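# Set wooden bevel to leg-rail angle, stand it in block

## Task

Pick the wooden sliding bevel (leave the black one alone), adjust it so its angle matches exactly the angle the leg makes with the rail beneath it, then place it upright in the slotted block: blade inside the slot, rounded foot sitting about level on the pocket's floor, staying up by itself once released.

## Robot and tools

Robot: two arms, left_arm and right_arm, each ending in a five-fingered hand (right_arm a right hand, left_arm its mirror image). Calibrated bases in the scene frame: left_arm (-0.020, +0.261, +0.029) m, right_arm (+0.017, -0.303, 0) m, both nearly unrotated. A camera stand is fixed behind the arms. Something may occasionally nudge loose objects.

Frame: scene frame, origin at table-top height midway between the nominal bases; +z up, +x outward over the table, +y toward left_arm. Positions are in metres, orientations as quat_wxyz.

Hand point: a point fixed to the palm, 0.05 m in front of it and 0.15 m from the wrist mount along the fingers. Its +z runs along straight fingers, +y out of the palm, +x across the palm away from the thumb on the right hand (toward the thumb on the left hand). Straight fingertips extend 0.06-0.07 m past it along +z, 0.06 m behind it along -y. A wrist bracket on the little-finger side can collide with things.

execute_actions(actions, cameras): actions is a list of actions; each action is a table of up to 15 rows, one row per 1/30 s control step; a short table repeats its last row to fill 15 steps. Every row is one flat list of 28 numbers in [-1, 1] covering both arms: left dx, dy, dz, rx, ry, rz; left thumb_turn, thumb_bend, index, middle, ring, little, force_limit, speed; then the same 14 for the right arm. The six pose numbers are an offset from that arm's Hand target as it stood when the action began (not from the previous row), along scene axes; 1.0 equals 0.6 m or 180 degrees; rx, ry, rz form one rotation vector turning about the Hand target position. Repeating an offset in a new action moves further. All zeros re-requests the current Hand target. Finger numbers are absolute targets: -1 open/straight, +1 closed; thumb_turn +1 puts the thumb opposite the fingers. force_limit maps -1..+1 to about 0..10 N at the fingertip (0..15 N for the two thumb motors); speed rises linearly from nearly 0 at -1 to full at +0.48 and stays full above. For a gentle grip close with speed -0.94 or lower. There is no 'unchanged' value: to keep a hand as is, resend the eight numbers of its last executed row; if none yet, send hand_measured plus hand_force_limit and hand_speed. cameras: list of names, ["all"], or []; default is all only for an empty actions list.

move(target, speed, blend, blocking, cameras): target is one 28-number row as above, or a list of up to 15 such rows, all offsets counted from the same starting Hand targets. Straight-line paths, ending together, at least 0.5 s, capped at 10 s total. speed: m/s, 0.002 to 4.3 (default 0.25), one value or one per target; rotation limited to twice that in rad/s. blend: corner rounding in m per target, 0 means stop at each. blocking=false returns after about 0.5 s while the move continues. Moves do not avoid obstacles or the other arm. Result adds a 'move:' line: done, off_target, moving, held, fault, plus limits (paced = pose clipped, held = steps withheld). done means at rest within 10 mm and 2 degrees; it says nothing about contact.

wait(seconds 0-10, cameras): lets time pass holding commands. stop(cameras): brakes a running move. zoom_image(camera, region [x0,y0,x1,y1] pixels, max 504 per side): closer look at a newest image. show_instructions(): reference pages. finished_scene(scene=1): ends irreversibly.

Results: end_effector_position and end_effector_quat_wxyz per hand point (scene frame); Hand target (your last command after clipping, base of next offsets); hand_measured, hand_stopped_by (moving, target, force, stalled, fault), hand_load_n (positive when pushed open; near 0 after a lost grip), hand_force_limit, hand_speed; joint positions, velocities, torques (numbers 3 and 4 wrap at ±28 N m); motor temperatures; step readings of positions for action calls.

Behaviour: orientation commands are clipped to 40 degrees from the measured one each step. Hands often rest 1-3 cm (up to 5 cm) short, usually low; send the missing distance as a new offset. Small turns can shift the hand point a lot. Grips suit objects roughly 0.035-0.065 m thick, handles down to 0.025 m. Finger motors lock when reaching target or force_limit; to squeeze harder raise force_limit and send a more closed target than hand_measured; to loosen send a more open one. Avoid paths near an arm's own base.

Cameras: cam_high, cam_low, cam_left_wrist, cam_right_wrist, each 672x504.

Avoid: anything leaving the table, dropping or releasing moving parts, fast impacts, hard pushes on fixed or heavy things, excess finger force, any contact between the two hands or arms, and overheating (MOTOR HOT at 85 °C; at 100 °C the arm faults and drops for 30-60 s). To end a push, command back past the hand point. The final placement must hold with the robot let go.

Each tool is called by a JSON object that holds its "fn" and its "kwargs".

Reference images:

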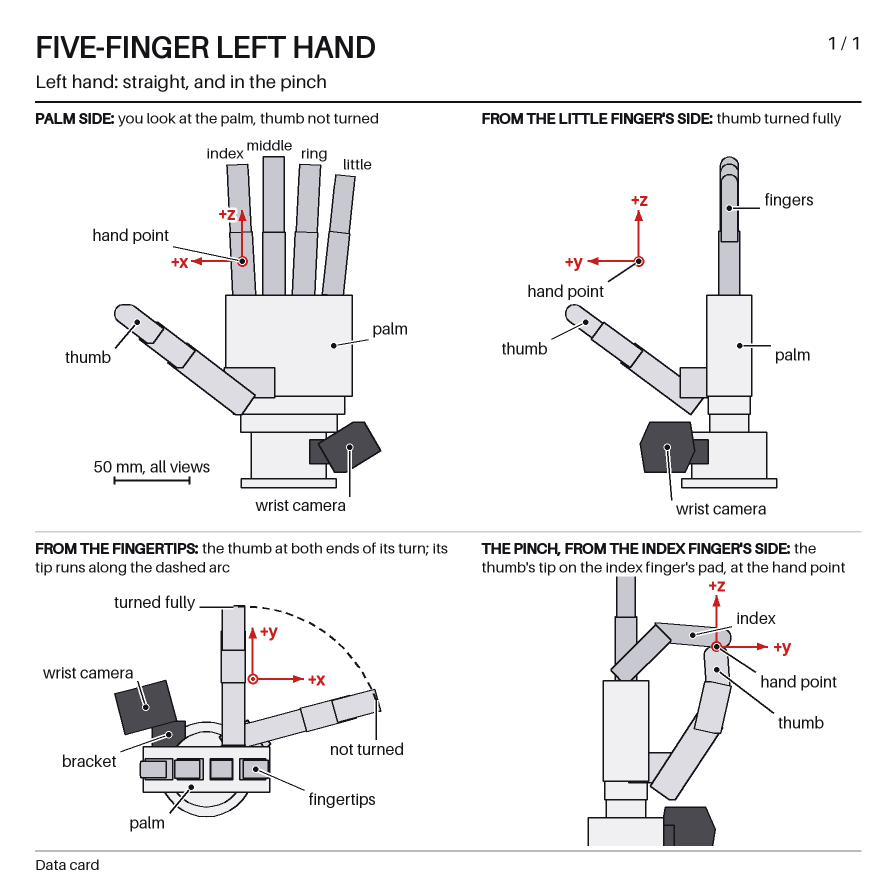

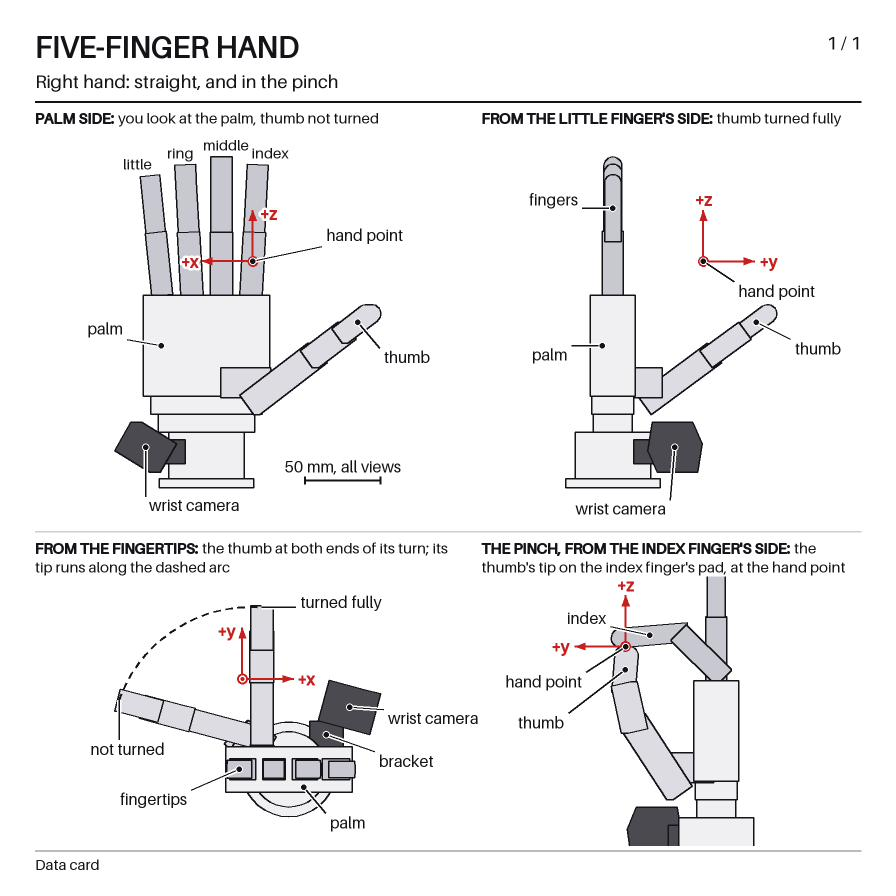

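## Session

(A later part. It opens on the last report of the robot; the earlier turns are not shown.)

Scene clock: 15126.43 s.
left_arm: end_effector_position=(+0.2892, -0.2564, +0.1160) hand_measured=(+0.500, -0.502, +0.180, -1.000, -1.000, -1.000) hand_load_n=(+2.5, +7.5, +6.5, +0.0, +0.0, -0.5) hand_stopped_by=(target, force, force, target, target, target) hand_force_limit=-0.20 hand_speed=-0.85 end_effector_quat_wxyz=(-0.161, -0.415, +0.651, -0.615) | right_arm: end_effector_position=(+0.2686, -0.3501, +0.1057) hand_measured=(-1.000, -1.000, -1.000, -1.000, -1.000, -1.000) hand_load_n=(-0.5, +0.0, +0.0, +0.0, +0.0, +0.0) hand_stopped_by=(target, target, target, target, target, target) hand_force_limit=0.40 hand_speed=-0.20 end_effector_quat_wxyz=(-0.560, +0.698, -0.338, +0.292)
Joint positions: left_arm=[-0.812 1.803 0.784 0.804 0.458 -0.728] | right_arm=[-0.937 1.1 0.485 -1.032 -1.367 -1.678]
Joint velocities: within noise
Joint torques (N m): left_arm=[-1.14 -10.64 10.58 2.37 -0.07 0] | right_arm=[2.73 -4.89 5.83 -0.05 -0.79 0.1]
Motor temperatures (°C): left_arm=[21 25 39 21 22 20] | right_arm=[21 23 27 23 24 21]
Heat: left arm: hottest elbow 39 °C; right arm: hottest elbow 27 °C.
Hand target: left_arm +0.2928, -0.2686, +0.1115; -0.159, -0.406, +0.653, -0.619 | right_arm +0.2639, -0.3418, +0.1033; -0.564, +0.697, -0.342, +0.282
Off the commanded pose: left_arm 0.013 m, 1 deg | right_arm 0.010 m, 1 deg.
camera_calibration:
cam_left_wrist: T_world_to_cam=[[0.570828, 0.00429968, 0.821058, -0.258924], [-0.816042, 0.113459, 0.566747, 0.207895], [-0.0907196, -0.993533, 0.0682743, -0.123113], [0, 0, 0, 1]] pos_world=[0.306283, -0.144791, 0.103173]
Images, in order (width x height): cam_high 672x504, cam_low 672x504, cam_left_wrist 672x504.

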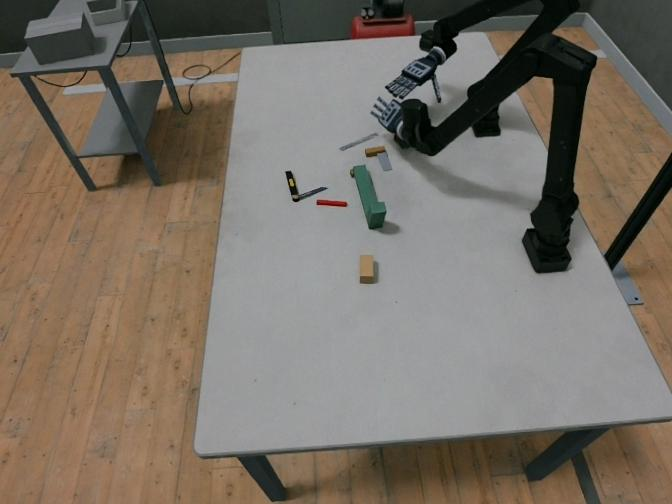

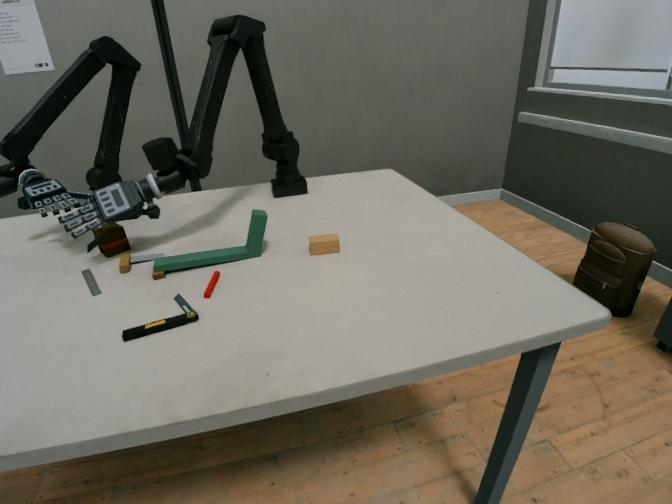

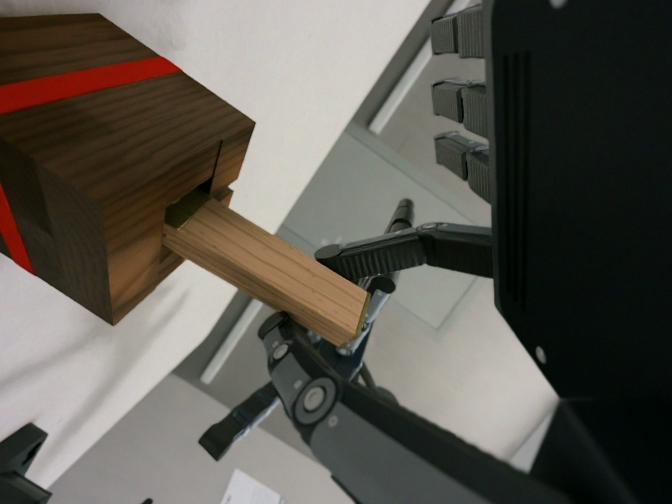

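{"fn": "move", "kwargs": {"target": [0,0,0.005,-0.0133,-0.01,0,0.5,-0.2,0.25,-1,-1,-1,-0.2,-0.85,0,0,0,0,0,0,-1,-1,-1,-1,-1,-1,0.4,-0.2], "speed": 0.03, "cameras": ["cam_right_wrist"]}}

{"fn": "zoom_image", "kwargs": {"camera": "cam_right_wrist", "region": [220, 190, 460, 370]}}

Scene clock: 15172.37 s.
left_arm: end_effector_position=(+0.2895, -0.2590, +0.1171) hand_measured=(+0.500, -0.502, +0.180, -1.000, -1.000, -1.000) hand_load_n=(+6.5, +8.5, +7.5, +0.0, +0.0, +0.0) hand_stopped_by=(target, force, force, target, target, target) hand_force_limit=-0.20 hand_speed=-0.85 end_effector_quat_wxyz=(-0.163, -0.400, +0.644, -0.631) | right_arm: end_effector_position=(+0.2686, -0.3501, +0.1057) hand_measured=(-1.000, -1.000, -1.000, -1.000, -1.000, -1.000) hand_load_n=(+0.0, +0.0, +0.0, +0.0, +0.0, +0.0) hand_stopped_by=(target, target, target, target, target, target) hand_force_limit=0.40 hand_speed=-0.20 end_effector_quat_wxyz=(-0.560, +0.698, -0.338, +0.292)
Joint positions: left_arm=[-0.812 1.828 0.784 0.875 0.469 -0.732] | right_arm=[-0.937 1.1 0.485 -1.032 -1.367 -1.678]
Joint torques (N m): left_arm=[-1.08 -11.28 9.42 2.89 -0.41 -0.02] | right_arm=[2.67 -4.89 5.82 -0.05 -0.79 0.1]
Heat: left arm: hottest elbow 39 °C; right arm: hottest elbow 26 °C.
Hand target: left_arm +0.2928, -0.2686, +0.1144; -0.158, -0.393, +0.643, -0.638 | right_arm +0.2639, -0.3418, +0.1033; -0.564, +0.697, -0.342, +0.282
Off the commanded pose: left_arm 0.010 m, 1 deg | right_arm 0.010 m, 1 deg.
move: done
camera_calibration:
cam_right_wrist: T_world_to_cam=[[0.00195001, -0.34399, -0.938971, -0.0218718], [-0.904507, 0.399823, -0.148353, 0.40943], [0.426454, 0.849595, -0.310362, 0.331286], [0, 0, 0, 1]] pos_world=[0.229096, -0.452682, 0.143021]
Images, in order (width x height): cam_right_wrist 672x504.

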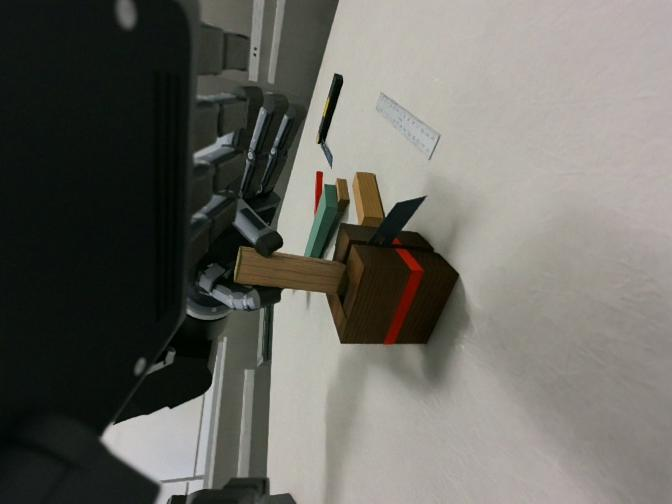

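Scaled by 2.100 from the camera's 672x504 image, which has a finer 960x720 frame.

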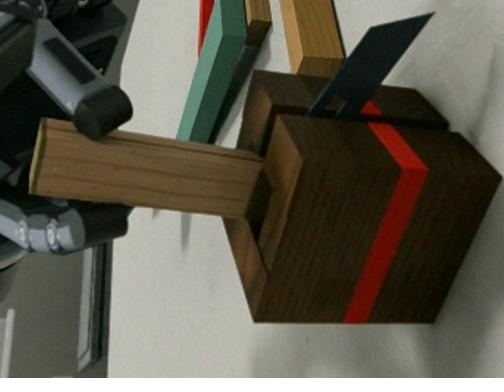

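{"fn": "move", "kwargs": {"target": [-0.006,0.008,0,0,0,0,0.5,-0.2,0.25,-1,-1,-1,-0.2,-0.85,0,0,0,0,0,0,-1,-1,-1,-1,-1,-1,0.4,-0.2], "speed": 0.03, "cameras": ["cam_right_wrist"]}}

{"fn": "zoom_image", "kwargs": {"camera": "cam_right_wrist", "region": [220, 190, 460, 370]}}

Scene clock: 15183.77 s.
left_arm: end_effector_position=(+0.2896, -0.2591, +0.1176) hand_measured=(+0.500, -0.502, +0.180, -1.000, -1.000, -1.000) hand_load_n=(+5.5, +9.0, +7.5, +0.0, +0.0, +0.0) hand_stopped_by=(target, force, force, target, target, target) hand_force_limit=-0.20 hand_speed=-0.85 end_effector_quat_wxyz=(-0.163, -0.400, +0.644, -0.632) | right_arm: end_effector_position=(+0.2686, -0.3501, +0.1057) hand_measured=(-1.000, -1.000, -1.000, -1.000, -1.000, -1.000) hand_load_n=(-0.5, +0.0, +0.0, +0.0, +0.0, +0.0) hand_stopped_by=(target, target, target, target, target, target) hand_force_limit=0.40 hand_speed=-0.20 end_effector_quat_wxyz=(-0.560, +0.698, -0.338, +0.292)
Joint positions: left_arm=[-0.812 1.828 0.784 0.877 0.469 -0.732] | right_arm=[-0.937 1.1 0.485 -1.032 -1.367 -1.678]
Joint torques (N m): left_arm=[-0.91 -11.93 7.94 3.1 -0.36 -0.02] | right_arm=[2.67 -4.89 5.82 -0.02 -0.79 0.1]
Heat: left arm: hottest elbow 39 °C; right arm: hottest elbow 26 °C.
Hand target: left_arm +0.2893, -0.2638, +0.1145; -0.158, -0.393, +0.643, -0.639 | right_arm +0.2639, -0.3418, +0.1033; -0.564, +0.697, -0.342, +0.282
Off the commanded pose: left_arm 0.006 m, 1 deg | right_arm 0.010 m, 1 deg.
move: done
camera_calibration:
cam_right_wrist: T_world_to_cam=[[0.00195001, -0.34399, -0.938971, -0.0218718], [-0.904507, 0.399823, -0.148353, 0.40943], [0.426454, 0.849595, -0.310362, 0.331286], [0, 0, 0, 1]] pos_world=[0.229096, -0.452682, 0.143021]
Images, in order (width x height): cam_right_wrist 672x504.

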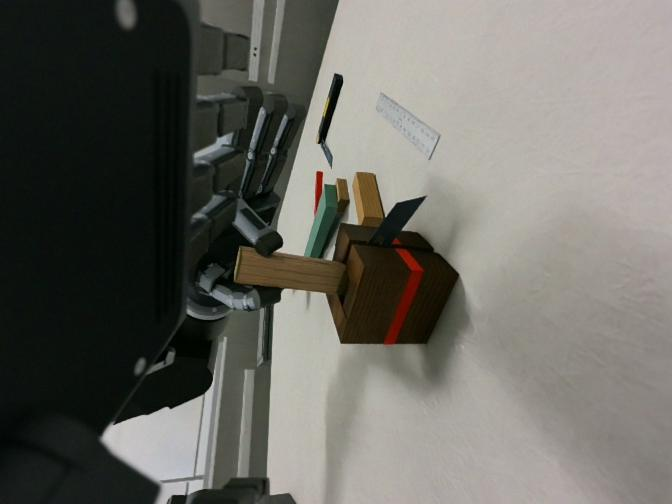

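Scaled by 2.100 from the camera's 672x504 image, which has a finer 960x720 frame.

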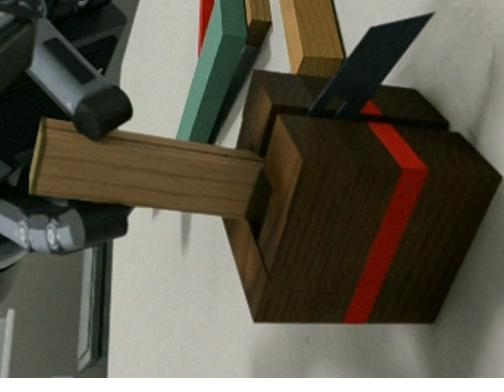

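{"fn": "move", "kwargs": {"target": [-0.008,0.0107,0,0,0,0,0.5,-0.2,0.25,-1,-1,-1,-0.2,-0.85,0,0,0,0,0,0,-1,-1,-1,-1,-1,-1,0.4,-0.2], "speed": 0.03, "cameras": ["cam_right_wrist"]}}

{"fn": "zoom_image", "kwargs": {"camera": "cam_right_wrist", "region": [220, 190, 460, 370]}}

Scene clock: 15192.70 s.
left_arm: end_effector_position=(+0.2874, -0.2570, +0.1174) hand_measured=(+0.500, -0.502, +0.180, -1.000, -1.000, -1.000) hand_load_n=(+3.5, +8.5, +6.5, +0.0, +0.0, +0.0) hand_stopped_by=(target, force, force, target, target, target) hand_force_limit=-0.20 hand_speed=-0.85 end_effector_quat_wxyz=(-0.162, -0.397, +0.642, -0.635) | right_arm: end_effector_position=(+0.2686, -0.3501, +0.1057) hand_measured=(-1.000, -1.000, -1.000, -1.000, -1.000, -1.000) hand_load_n=(-0.5, +0.0, +0.0, +0.0, +0.0, -0.5) hand_stopped_by=(target, target, target, target, target, target) hand_force_limit=0.40 hand_speed=-0.20 end_effector_quat_wxyz=(-0.560, +0.698, -0.338, +0.292)
Joint positions: left_arm=[-0.812 1.828 0.773 0.896 0.469 -0.732] | right_arm=[-0.937 1.1 0.485 -1.032 -1.367 -1.678]
Joint torques (N m): left_arm=[-0.73 -12.98 6.79 2.78 -0.28 -0.02] | right_arm=[2.73 -4.95 5.82 -0.05 -0.79 0.1]
Heat: left arm: hottest elbow 38 °C; right arm: hottest elbow 26 °C.
Hand target: left_arm +0.2844, -0.2573, +0.1145; -0.158, -0.393, +0.643, -0.639 | right_arm +0.2639, -0.3418, +0.1033; -0.564, +0.697, -0.342, +0.282
Off the commanded pose: left_arm 0.004 m, 1 deg | right_arm 0.010 m, 1 deg.
move: done
camera_calibration:
cam_right_wrist: T_world_to_cam=[[0.00195001, -0.34399, -0.938971, -0.0218718], [-0.904507, 0.399823, -0.148353, 0.40943], [0.426454, 0.849595, -0.310362, 0.331286], [0, 0, 0, 1]] pos_world=[0.229096, -0.452682, 0.143021]
Images, in order (width x height): cam_right_wrist 672x504.

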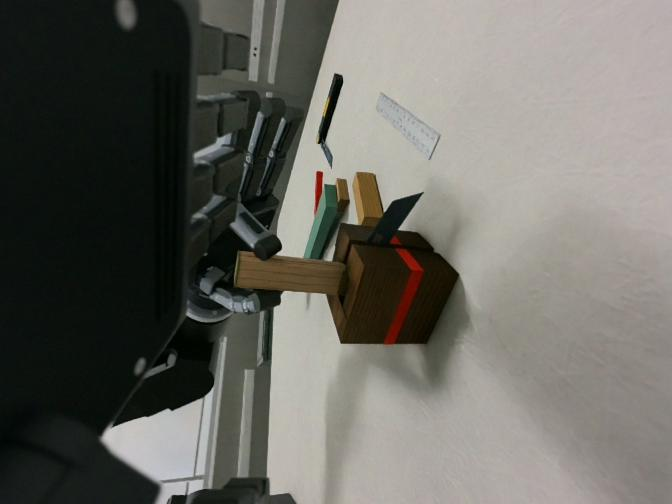

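Scaled by 2.100 from the camera's 672x504 image, which has a finer 960x720 frame.

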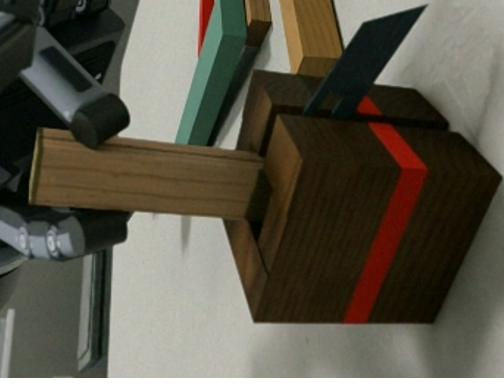

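{"fn": "move", "kwargs": {"target": [-0.003,0.004,-0.01,0,0,0,0.5,-0.2,0.25,-1,-1,-1,-0.2,-0.85,0,0,0,0,0,0,-1,-1,-1,-1,-1,-1,0.4,-0.2], "speed": 0.03, "cameras": ["cam_right_wrist"]}}

{"fn": "zoom_image", "kwargs": {"camera": "cam_right_wrist", "region": [220, 190, 460, 370]}}

Scene clock: 15202.47 s.
left_arm: end_effector_position=(+0.2862, -0.2552, +0.1178) hand_measured=(+0.500, -0.502, +0.180, -1.000, -1.000, -1.000) hand_load_n=(+1.0, +8.0, +6.5, +0.0, -0.5, +0.0) hand_stopped_by=(target, force, force, target, target, target) hand_force_limit=-0.20 hand_speed=-0.85 end_effector_quat_wxyz=(-0.161, -0.395, +0.640, -0.639) | right_arm: end_effector_position=(+0.2686, -0.3501, +0.1057) hand_measured=(-1.000, -1.000, -1.000, -1.000, -1.000, -1.000) hand_load_n=(-0.5, +0.0, +0.0, +0.0, -0.5, +0.0) hand_stopped_by=(target, target, target, target, target, target) hand_force_limit=0.40 hand_speed=-0.20 end_effector_quat_wxyz=(-0.560, +0.698, -0.338, +0.292)
Joint positions: left_arm=[-0.812 1.828 0.764 0.916 0.467 -0.732] | right_arm=[-0.937 1.1 0.485 -1.032 -1.367 -1.678]
Joint torques (N m): left_arm=[-0.67 -11.93 6.64 2.95 -0.18 -0.01] | right_arm=[2.67 -4.84 5.82 -0.03 -0.79 0.1]
Heat: left arm: hottest elbow 38 °C; right arm: hottest elbow 26 °C.
Hand target: left_arm +0.2826, -0.2549, +0.1085; -0.158, -0.393, +0.643, -0.638 | right_arm +0.2639, -0.3418, +0.1033; -0.564, +0.697, -0.342, +0.282
Off the commanded pose: left_arm 0.010 m, 1 deg | right_arm 0.010 m, 1 deg.
move: done
camera_calibration:
cam_right_wrist: T_world_to_cam=[[0.00195001, -0.34399, -0.938971, -0.0218718], [-0.904507, 0.399823, -0.148353, 0.40943], [0.426454, 0.849595, -0.310362, 0.331286], [0, 0, 0, 1]] pos_world=[0.229096, -0.452682, 0.143021]
Images, in order (width x height): cam_right_wrist 672x504.

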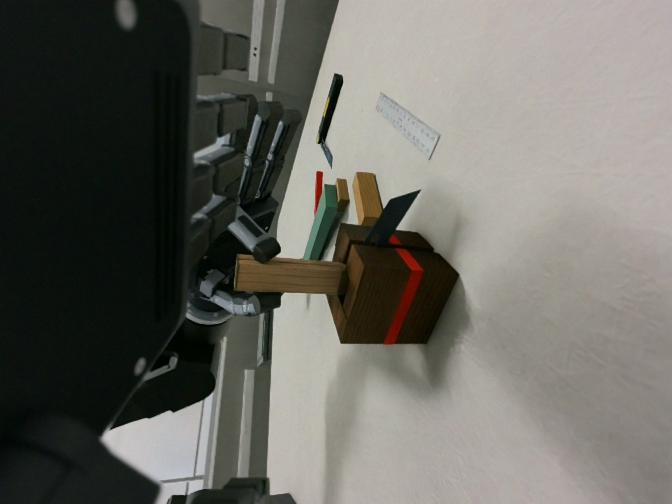

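Scaled by 2.100 from the camera's 672x504 image, which has a finer 960x720 frame.

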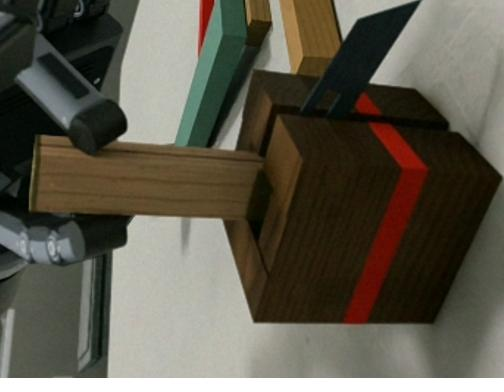

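{"fn": "zoom_image", "kwargs": {"camera": "cam_right_wrist", "region": [320, 240, 390, 310]}}

{"fn": "execute_actions", "kwargs": {"actions": [], "cameras": ["cam_left_wrist"]}}

{"fn": "zoom_image", "kwargs": {"camera": "cam_left_wrist", "region": [140, 140, 280, 280]}}

Scaled by 7.200 from the camera's 672x504 image, which has a finer 960x720 frame.

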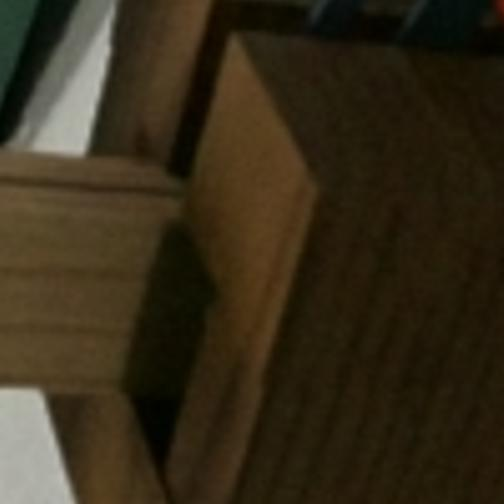

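Scene clock: 15216.33 s.
left_arm: end_effector_position=(+0.2862, -0.2552, +0.1178) hand_measured=(+0.500, -0.502, +0.180, -1.000, -1.000, -1.000) hand_load_n=(+1.5, +8.0, +6.0, +0.0, -0.5, +0.0) hand_stopped_by=(target, force, force, target, target, target) hand_force_limit=-0.20 hand_speed=-0.85 end_effector_quat_wxyz=(-0.161, -0.395, +0.640, -0.639) | right_arm: end_effector_position=(+0.2686, -0.3501, +0.1057) hand_measured=(-1.000, -1.000, -1.000, -1.000, -1.000, -1.000) hand_load_n=(+0.0, +0.0, +0.0, -0.5, +0.0, +0.0) hand_stopped_by=(target, target, target, target, target, target) hand_force_limit=0.40 hand_speed=-0.20 end_effector_quat_wxyz=(-0.560, +0.698, -0.338, +0.292)
Joint positions: left_arm=[-0.812 1.828 0.764 0.916 0.467 -0.732] | right_arm=[-0.937 1.1 0.485 -1.032 -1.367 -1.678]
Joint velocities: within noise
Joint torques (N m): left_arm=[-0.67 -11.93 6.63 2.84 -0.16 -0.01] | right_arm=[2.73 -4.89 5.82 -0.05 -0.79 0.1]
Motor temperatures (°C): left_arm=[21 26 38 21 22 20] | right_arm=[21 23 26 23 24 21]
Heat: left arm: hottest elbow 38 °C; right arm: hottest elbow 26 °C.
Hand target: left_arm +0.2826, -0.2549, +0.1085; -0.158, -0.393, +0.643, -0.638 | right_arm +0.2639, -0.3418, +0.1033; -0.564, +0.697, -0.342, +0.282
Off the commanded pose: left_arm 0.010 m, 1 deg | right_arm 0.010 m, 1 deg.
camera_calibration:
cam_left_wrist: T_world_to_cam=[[0.536281, 0.0414695, 0.84302, -0.241945], [-0.83781, 0.147273, 0.525723, 0.223907], [-0.102352, -0.988226, 0.113723, -0.122975], [0, 0, 0, 1]] pos_world=[0.304756, -0.144469, 0.100237]
Images, in order (width x height): cam_left_wrist 672x504.

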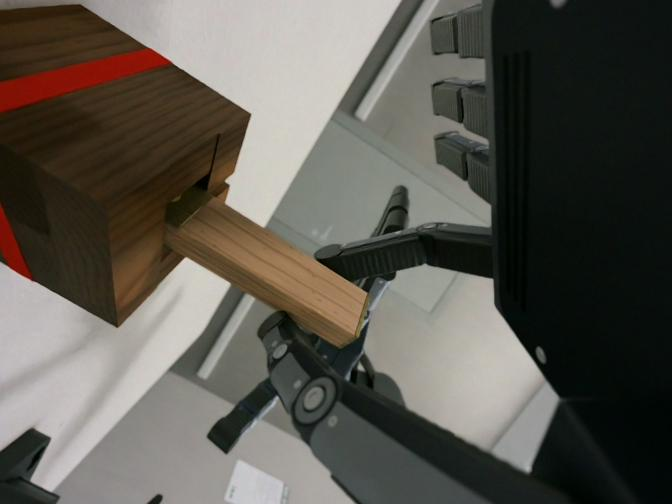

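Scaled by 3.600 from the camera's 672x504 image, which has a finer 960x720 frame.

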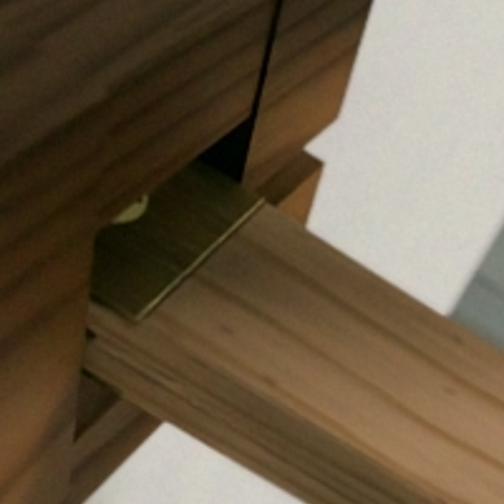

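{"fn": "zoom_image", "kwargs": {"camera": "cam_right_wrist", "region": [335, 185, 435, 260]}}

This scene's latest camera images include none from cam_right_wrist. They are from: cam_left_wrist. cam_right_wrist's image comes with the result of a call that names it in "cameras".

{"fn": "execute_actions", "kwargs": {"actions": [], "cameras": ["cam_right_wrist","cam_low"]}}

{"fn": "zoom_image", "kwargs": {"camera": "cam_right_wrist", "region": [335, 185, 435, 260]}}

{"fn": "zoom_image", "kwargs": {"camera": "cam_low", "region": [80, 220, 140, 265]}}

Scene clock: 15318.10 s.
left_arm: end_effector_position=(+0.2862, -0.2552, +0.1178) hand_measured=(+0.500, -0.502, +0.180, -1.000, -1.000, -1.000) hand_load_n=(+1.0, +8.0, +6.0, +0.0, +0.0, +0.0) hand_stopped_by=(target, force, force, target, target, target) hand_force_limit=-0.20 hand_speed=-0.85 end_effector_quat_wxyz=(-0.161, -0.395, +0.640, -0.639) | right_arm: end_effector_position=(+0.2686, -0.3501, +0.1057) hand_measured=(-1.000, -1.000, -1.000, -1.000, -1.000, -1.000) hand_load_n=(-0.5, +0.0, -0.5, +0.0, +0.0, +0.0) hand_stopped_by=(target, target, target, target, target, target) hand_force_limit=0.40 hand_speed=-0.20 end_effector_quat_wxyz=(-0.560, +0.698, -0.338, +0.292)
Joint positions: left_arm=[-0.812 1.828 0.764 0.916 0.467 -0.732] | right_arm=[-0.937 1.1 0.485 -1.032 -1.367 -1.678]
Joint velocities: within noise
Joint torques (N m): left_arm=[-0.67 -11.87 6.63 2.84 -0.16 -0.01] | right_arm=[2.61 -4.95 5.83 -0.05 -0.79 0.1]
Motor temperatures (°C): left_arm=[21 26 36 21 22 20] | right_arm=[21 23 26 23 24 21]
Heat: left arm: hottest elbow 36 °C; right arm: hottest elbow 26 °C.
Hand target: left_arm +0.2826, -0.2549, +0.1085; -0.158, -0.393, +0.643, -0.638 | right_arm +0.2639, -0.3418, +0.1033; -0.564, +0.697, -0.342, +0.282
Off the commanded pose: left_arm 0.010 m, 1 deg | right_arm 0.010 m, 1 deg.
camera_calibration:
cam_right_wrist: T_world_to_cam=[[0.00195001, -0.34399, -0.938971, -0.0218718], [-0.904507, 0.399823, -0.148353, 0.40943], [0.426454, 0.849595, -0.310362, 0.331286], [0, 0, 0, 1]] pos_world=[0.229096, -0.452682, 0.143021]
Images, in order (width x height): cam_low 672x504, cam_right_wrist 672x504.

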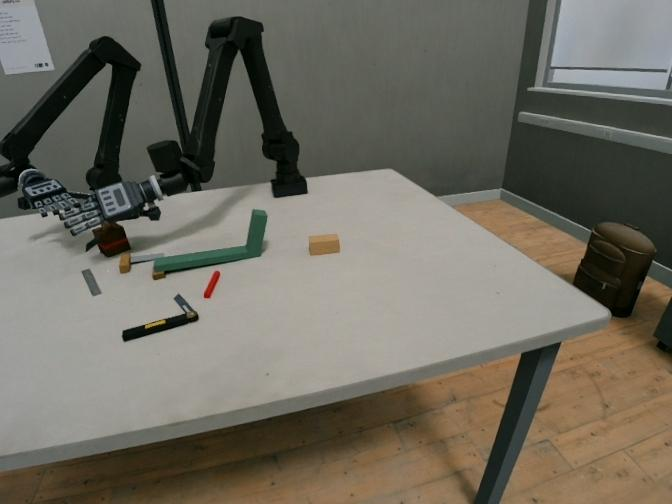

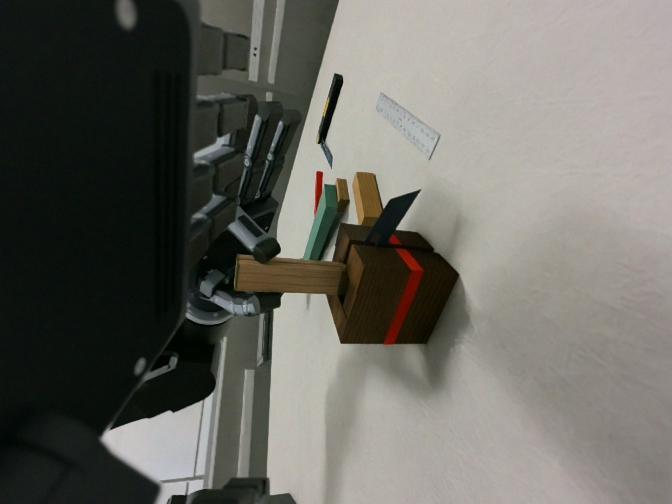

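Scaled by 5.040 from the camera's 672x504 image, which has a finer 960x720 frame.

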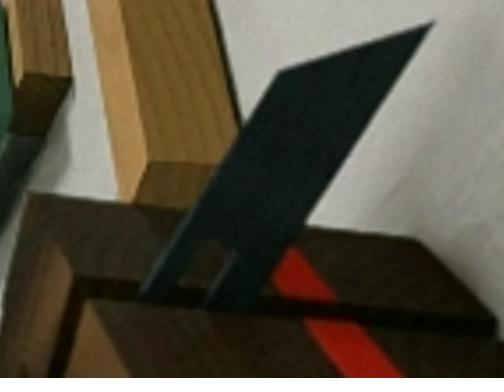

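Scaled by 8.400 from the camera's 672x504 image, which has a finer 960x720 frame.

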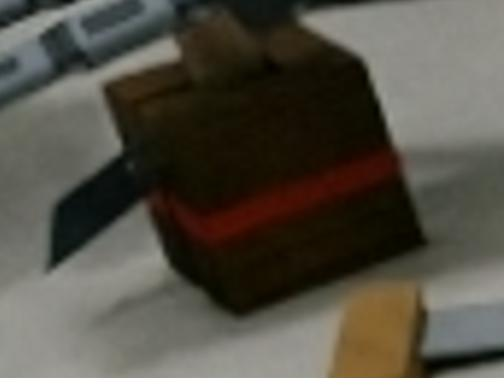

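{"fn": "move", "kwargs": {"target": [0.004,0,0.013,0,0,0,0.5,-0.2,0.25,-1,-1,-1,-0.2,-0.85,0,0,0,0,0,0,-1,-1,-1,-1,-1,-1,0.4,-0.2], "speed": 0.03, "cameras": ["cam_right_wrist"]}}

{"fn": "zoom_image", "kwargs": {"camera": "cam_right_wrist", "region": [220, 190, 460, 370]}}

Scene clock: 15361.07 s.
left_arm: end_effector_position=(+0.2862, -0.2552, +0.1178) hand_measured=(+0.500, -0.502, +0.180, -1.000, -1.000, -1.000) hand_load_n=(+1.0, +8.0, +6.0, +0.0, +0.0, +0.0) hand_stopped_by=(target, force, force, target, target, target) hand_force_limit=-0.20 hand_speed=-0.85 end_effector_quat_wxyz=(-0.161, -0.395, +0.640, -0.639) | right_arm: end_effector_position=(+0.2686, -0.3501, +0.1057) hand_measured=(-1.000, -1.000, -1.000, -1.000, -1.000, -1.000) hand_load_n=(-0.5, +0.0, +0.0, +0.0, +0.0, +0.0) hand_stopped_by=(target, target, target, target, target, target) hand_force_limit=0.40 hand_speed=-0.20 end_effector_quat_wxyz=(-0.560, +0.698, -0.338, +0.292)
Joint positions: left_arm=[-0.812 1.828 0.764 0.916 0.467 -0.732] | right_arm=[-0.937 1.1 0.485 -1.032 -1.367 -1.678]
Joint torques (N m): left_arm=[-0.38 -13.45 7.15 1.94 -0.03 -0.01] | right_arm=[2.67 -4.95 5.83 -0.03 -0.79 0.1]
Heat: left arm: hottest elbow 36 °C; right arm: hottest elbow 26 °C.
Hand target: left_arm +0.2850, -0.2549, +0.1163; -0.158, -0.393, +0.643, -0.638 | right_arm +0.2639, -0.3418, +0.1033; -0.564, +0.697, -0.342, +0.282
Off the commanded pose: left_arm 0.002 m, 0 deg | right_arm 0.010 m, 1 deg.
move: done
camera_calibration:
cam_right_wrist: T_world_to_cam=[[0.00195001, -0.34399, -0.938971, -0.0218718], [-0.904507, 0.399823, -0.148353, 0.40943], [0.426454, 0.849595, -0.310362, 0.331286], [0, 0, 0, 1]] pos_world=[0.229096, -0.452682, 0.143021]
Images, in order (width x height): cam_right_wrist 672x504.

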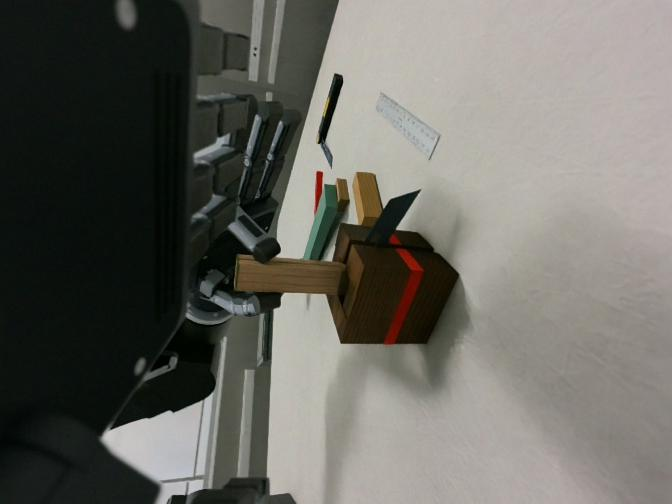

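Scaled by 2.100 from the camera's 672x504 image, which has a finer 960x720 frame.

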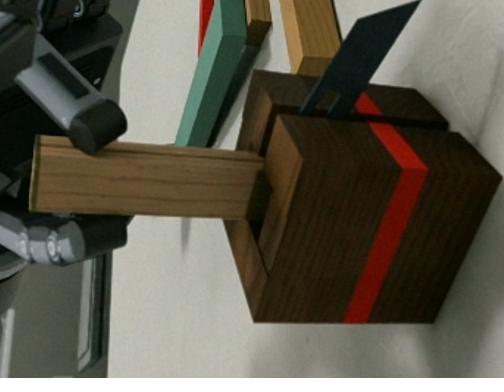

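{"fn": "move", "kwargs": {"target": [[0,0,0,0,0,0,0.5,-0.2,0.08,-1,-1,-1,-0.2,-0.85,0,0,0,0,0,0,-1,-1,-1,-1,-1,-1,0.4,-0.2],[0,0,0,0,0,0,0.5,-0.58,0.08,-1,-1,-1,-0.2,-0.85,0,0,0,0,0,0,-1,-1,-1,-1,-1,-1,0.4,-0.2]], "speed": 0.03, "cameras": ["cam_right_wrist"]}}

{"fn": "zoom_image", "kwargs": {"camera": "cam_right_wrist", "region": [220, 190, 460, 370]}}

Scene clock: 15369.80 s.
left_arm: end_effector_position=(+0.2863, -0.2552, +0.1178) hand_measured=(+0.500, -0.580, +0.080, -1.000, -1.000, -1.000) hand_load_n=(+0.0, +0.0, +0.0, +0.0, -0.5, +0.0) hand_stopped_by=(target, target, target, target, target, target) hand_force_limit=-0.20 hand_speed=-0.85 end_effector_quat_wxyz=(-0.160, -0.395, +0.640, -0.639) | right_arm: end_effector_position=(+0.2686, -0.3501, +0.1057) hand_measured=(-1.000, -1.000, -1.000, -1.000, -1.000, -1.000) hand_load_n=(+0.0, +0.0, +0.0, +0.0, +0.0, +0.0) hand_stopped_by=(target, target, target, target, target, target) hand_force_limit=0.40 hand_speed=-0.20 end_effector_quat_wxyz=(-0.560, +0.698, -0.338, +0.292)
Joint positions: left_arm=[-0.812 1.828 0.764 0.916 0.466 -0.732] | right_arm=[-0.937 1.1 0.485 -1.032 -1.367 -1.678]
Joint torques (N m): left_arm=[-0.38 -13.51 7.15 1.91 0 -0.01] | right_arm=[2.67 -4.89 5.82 -0.06 -0.8 0.1]
Heat: left arm: hottest elbow 36 °C; right arm: hottest elbow 26 °C.
Hand target: left_arm +0.2850, -0.2549, +0.1163; -0.158, -0.393, +0.643, -0.638 | right_arm +0.2639, -0.3418, +0.1033; -0.564, +0.697, -0.342, +0.282
Off the commanded pose: left_arm 0.002 m, 1 deg | right_arm 0.010 m, 1 deg.
move: done
camera_calibration:
cam_right_wrist: T_world_to_cam=[[0.00195001, -0.34399, -0.938971, -0.0218718], [-0.904507, 0.399823, -0.148353, 0.40943], [0.426454, 0.849595, -0.310362, 0.331286], [0, 0, 0, 1]] pos_world=[0.229096, -0.452682, 0.143021]
Images, in order (width x height): cam_right_wrist 672x504.

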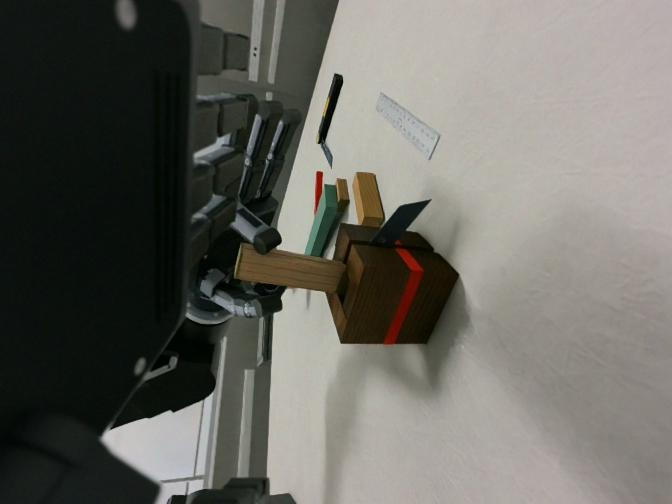

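Scaled by 2.100 from the camera's 672x504 image, which has a finer 960x720 frame.

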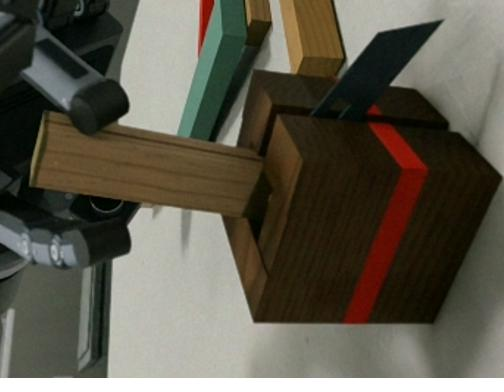

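{"fn": "move", "kwargs": {"target": [[0,0,0,0,0,0,0.5,-0.7,-0.02,-1,-1,-1,-0.2,-0.9,0,0,0,0,0,0,-1,-1,-1,-1,-1,-1,0.4,-0.2]], "speed": 0.03, "cameras": ["cam_right_wrist"]}}

{"fn": "zoom_image", "kwargs": {"camera": "cam_right_wrist", "region": [220, 190, 460, 370]}}

Scene clock: 15436.07 s.
left_arm: end_effector_position=(+0.2863, -0.2552, +0.1178) hand_measured=(+0.500, -0.700, -0.020, -1.000, -1.000, -1.000) hand_load_n=(+0.0, +0.0, +0.0, +0.0, +0.0, +0.0) hand_stopped_by=(target, target, target, target, target, target) hand_force_limit=-0.20 hand_speed=-0.90 end_effector_quat_wxyz=(-0.160, -0.395, +0.640, -0.639) | right_arm: end_effector_position=(+0.2686, -0.3501, +0.1057) hand_measured=(-1.000, -1.000, -1.000, -1.000, -1.000, -1.000) hand_load_n=(-0.5, +0.0, +0.0, +0.0, +0.0, +0.0) hand_stopped_by=(target, target, target, target, target, target) hand_force_limit=0.40 hand_speed=-0.20 end_effector_quat_wxyz=(-0.560, +0.698, -0.338, +0.292)
Joint positions: left_arm=[-0.812 1.828 0.764 0.916 0.466 -0.732] | right_arm=[-0.937 1.1 0.485 -1.032 -1.367 -1.678]
Joint torques (N m): left_arm=[-0.32 -13.51 7.15 1.92 0 -0.01] | right_arm=[2.78 -4.89 5.82 -0.05 -0.8 0.1]
Heat: left arm: hottest elbow 36 °C; right arm: hottest elbow 26 °C.
Hand target: left_arm +0.2850, -0.2549, +0.1163; -0.158, -0.393, +0.643, -0.638 | right_arm +0.2639, -0.3418, +0.1033; -0.564, +0.697, -0.342, +0.282
Off the commanded pose: left_arm 0.002 m, 0 deg | right_arm 0.010 m, 1 deg.
move: done
camera_calibration:
cam_right_wrist: T_world_to_cam=[[0.00195001, -0.34399, -0.938971, -0.0218718], [-0.904507, 0.399823, -0.148353, 0.40943], [0.426454, 0.849595, -0.310362, 0.331286], [0, 0, 0, 1]] pos_world=[0.229096, -0.452682, 0.143021]
Images, in order (width x height): cam_right_wrist 672x504.

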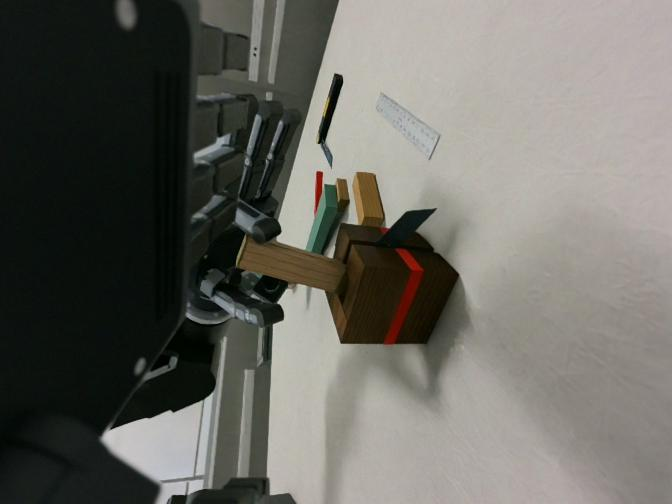

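Scaled by 2.100 from the camera's 672x504 image, which has a finer 960x720 frame.

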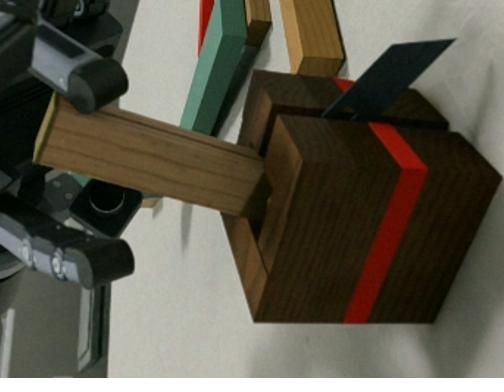

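{"fn": "zoom_image", "kwargs": {"camera": "cam_right_wrist", "region": [310, 215, 400, 315]}}

{"fn": "execute_actions", "kwargs": {"actions": [], "cameras": ["cam_left_wrist"]}}

{"fn": "zoom_image", "kwargs": {"camera": "cam_left_wrist", "region": [130, 120, 270, 260]}}

Scaled by 5.040 from the camera's 672x504 image, which has a finer 960x720 frame.

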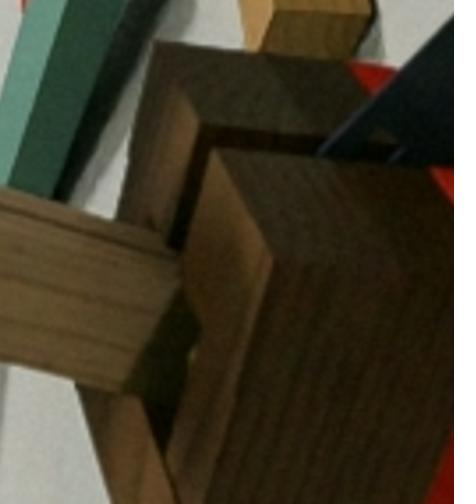

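Scene clock: 15441.83 s.
left_arm: end_effector_position=(+0.2863, -0.2552, +0.1178) hand_measured=(+0.500, -0.700, -0.020, -1.000, -1.000, -1.000) hand_load_n=(-0.5, +0.0, +0.0, +0.0, +0.0, +0.0) hand_stopped_by=(target, target, target, target, target, target) hand_force_limit=-0.20 hand_speed=-0.90 end_effector_quat_wxyz=(-0.160, -0.395, +0.640, -0.639) | right_arm: end_effector_position=(+0.2686, -0.3501, +0.1057) hand_measured=(-1.000, -1.000, -1.000, -1.000, -1.000, -1.000) hand_load_n=(-0.5, +0.0, +0.0, +0.0, +0.0, +0.0) hand_stopped_by=(target, target, target, target, target, target) hand_force_limit=0.40 hand_speed=-0.20 end_effector_quat_wxyz=(-0.560, +0.698, -0.338, +0.292)
Joint positions: left_arm=[-0.812 1.828 0.764 0.916 0.466 -0.732] | right_arm=[-0.937 1.1 0.485 -1.032 -1.367 -1.678]
Joint velocities: within noise
Joint torques (N m): left_arm=[-0.38 -13.51 7.15 1.92 0 -0.01] | right_arm=[2.73 -4.89 5.82 -0.03 -0.79 0.1]
Motor temperatures (°C): left_arm=[21 26 36 21 22 20] | right_arm=[21 23 26 23 24 21]
Heat: left arm: hottest elbow 36 °C; right arm: hottest elbow 26 °C.
Hand target: left_arm +0.2850, -0.2549, +0.1163; -0.158, -0.393, +0.643, -0.638 | right_arm +0.2639, -0.3418, +0.1033; -0.564, +0.697, -0.342, +0.282
Off the commanded pose: left_arm 0.002 m, 0 deg | right_arm 0.010 m, 1 deg.
camera_calibration:
cam_left_wrist: T_world_to_cam=[[0.536139, 0.0418686, 0.843091, -0.241905], [-0.837987, 0.146671, 0.525609, 0.22397], [-0.101651, -0.988299, 0.113721, -0.123189], [0, 0, 0, 1]] pos_world=[0.304856, -0.14447, 0.100237]
Images, in order (width x height): cam_left_wrist 672x504.

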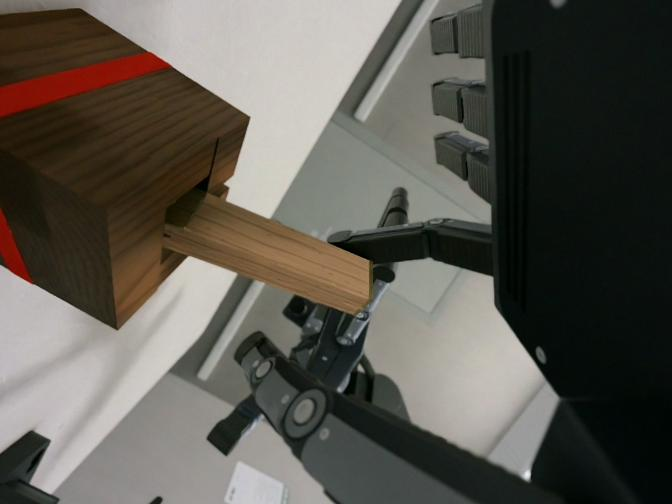

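Scaled by 3.600 from the camera's 672x504 image, which has a finer 960x720 frame.

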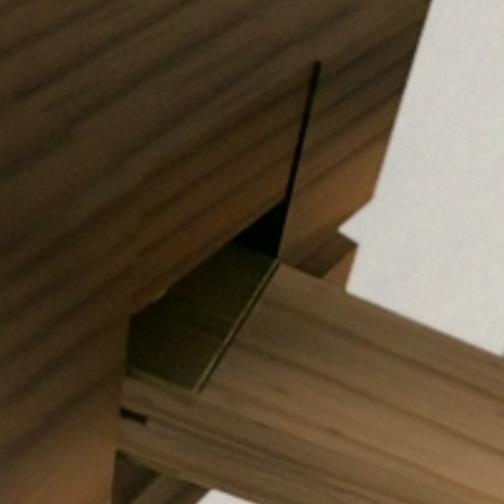

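{"fn": "move", "kwargs": {"target": [[0,0,0,0,0,0,0.5,-0.8,-0.1,-1,-1,-1,-0.2,-0.94,0,0,0,0,0,0,-1,-1,-1,-1,-1,-1,0.4,-0.2]], "speed": 0.03, "cameras": ["cam_right_wrist"]}}

{"fn": "zoom_image", "kwargs": {"camera": "cam_right_wrist", "region": [220, 190, 460, 370]}}

Scene clock: 15462.07 s.
left_arm: end_effector_position=(+0.2863, -0.2552, +0.1178) hand_measured=(+0.500, -0.800, -0.100, -1.000, -1.000, -1.000) hand_load_n=(+0.0, +0.0, +0.0, +0.0, +0.0, +0.0) hand_stopped_by=(target, target, target, target, target, target) hand_force_limit=-0.20 hand_speed=-0.94 end_effector_quat_wxyz=(-0.160, -0.395, +0.640, -0.639) | right_arm: end_effector_position=(+0.2686, -0.3501, +0.1057) hand_measured=(-1.000, -1.000, -1.000, -1.000, -1.000, -1.000) hand_load_n=(+0.0, +0.0, +0.0, +0.0, -0.5, +0.0) hand_stopped_by=(target, target, target, target, target, target) hand_force_limit=0.40 hand_speed=-0.20 end_effector_quat_wxyz=(-0.560, +0.698, -0.338, +0.292)
Joint positions: left_arm=[-0.812 1.828 0.764 0.916 0.466 -0.732] | right_arm=[-0.937 1.1 0.485 -1.032 -1.367 -1.678]
Joint torques (N m): left_arm=[-0.38 -13.51 7.15 1.92 0 -0.01] | right_arm=[2.61 -4.89 5.82 -0.02 -0.8 0.1]
Heat: left arm: hottest elbow 36 °C; right arm: hottest elbow 26 °C.
Hand target: left_arm +0.2850, -0.2549, +0.1163; -0.158, -0.393, +0.643, -0.638 | right_arm +0.2639, -0.3418, +0.1033; -0.564, +0.697, -0.342, +0.282
Off the commanded pose: left_arm 0.002 m, 0 deg | right_arm 0.010 m, 1 deg.
move: done
camera_calibration:
cam_right_wrist: T_world_to_cam=[[0.00195001, -0.34399, -0.938971, -0.0218718], [-0.904507, 0.399823, -0.148353, 0.40943], [0.426454, 0.849595, -0.310362, 0.331286], [0, 0, 0, 1]] pos_world=[0.229096, -0.452682, 0.143021]
Images, in order (width x height): cam_right_wrist 672x504.

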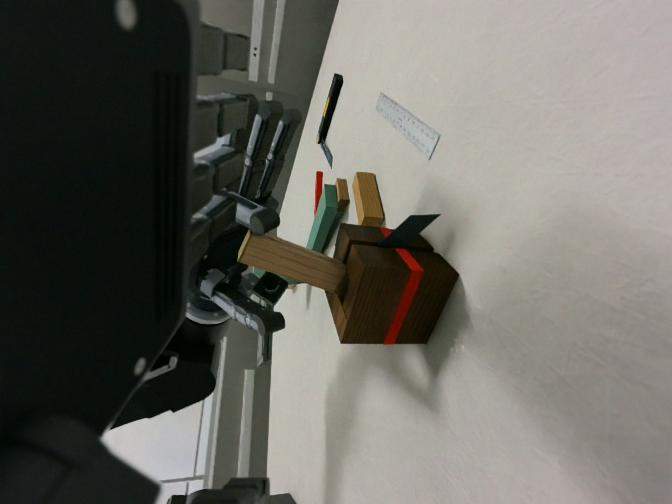

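Scaled by 2.100 from the camera's 672x504 image, which has a finer 960x720 frame.

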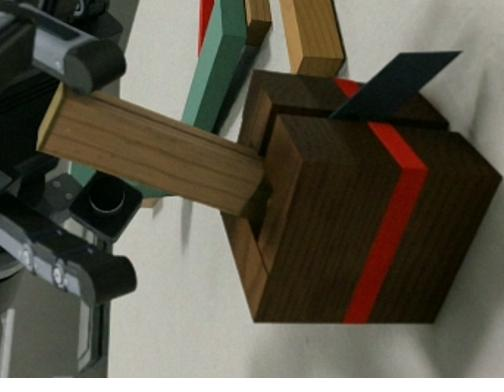

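{"fn": "zoom_image", "kwargs": {"camera": "cam_right_wrist", "region": [310, 215, 400, 315]}}

Scaled by 5.040 from the camera's 672x504 image, which has a finer 960x720 frame.

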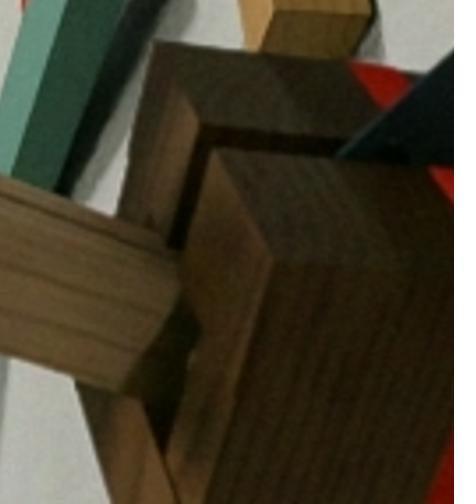

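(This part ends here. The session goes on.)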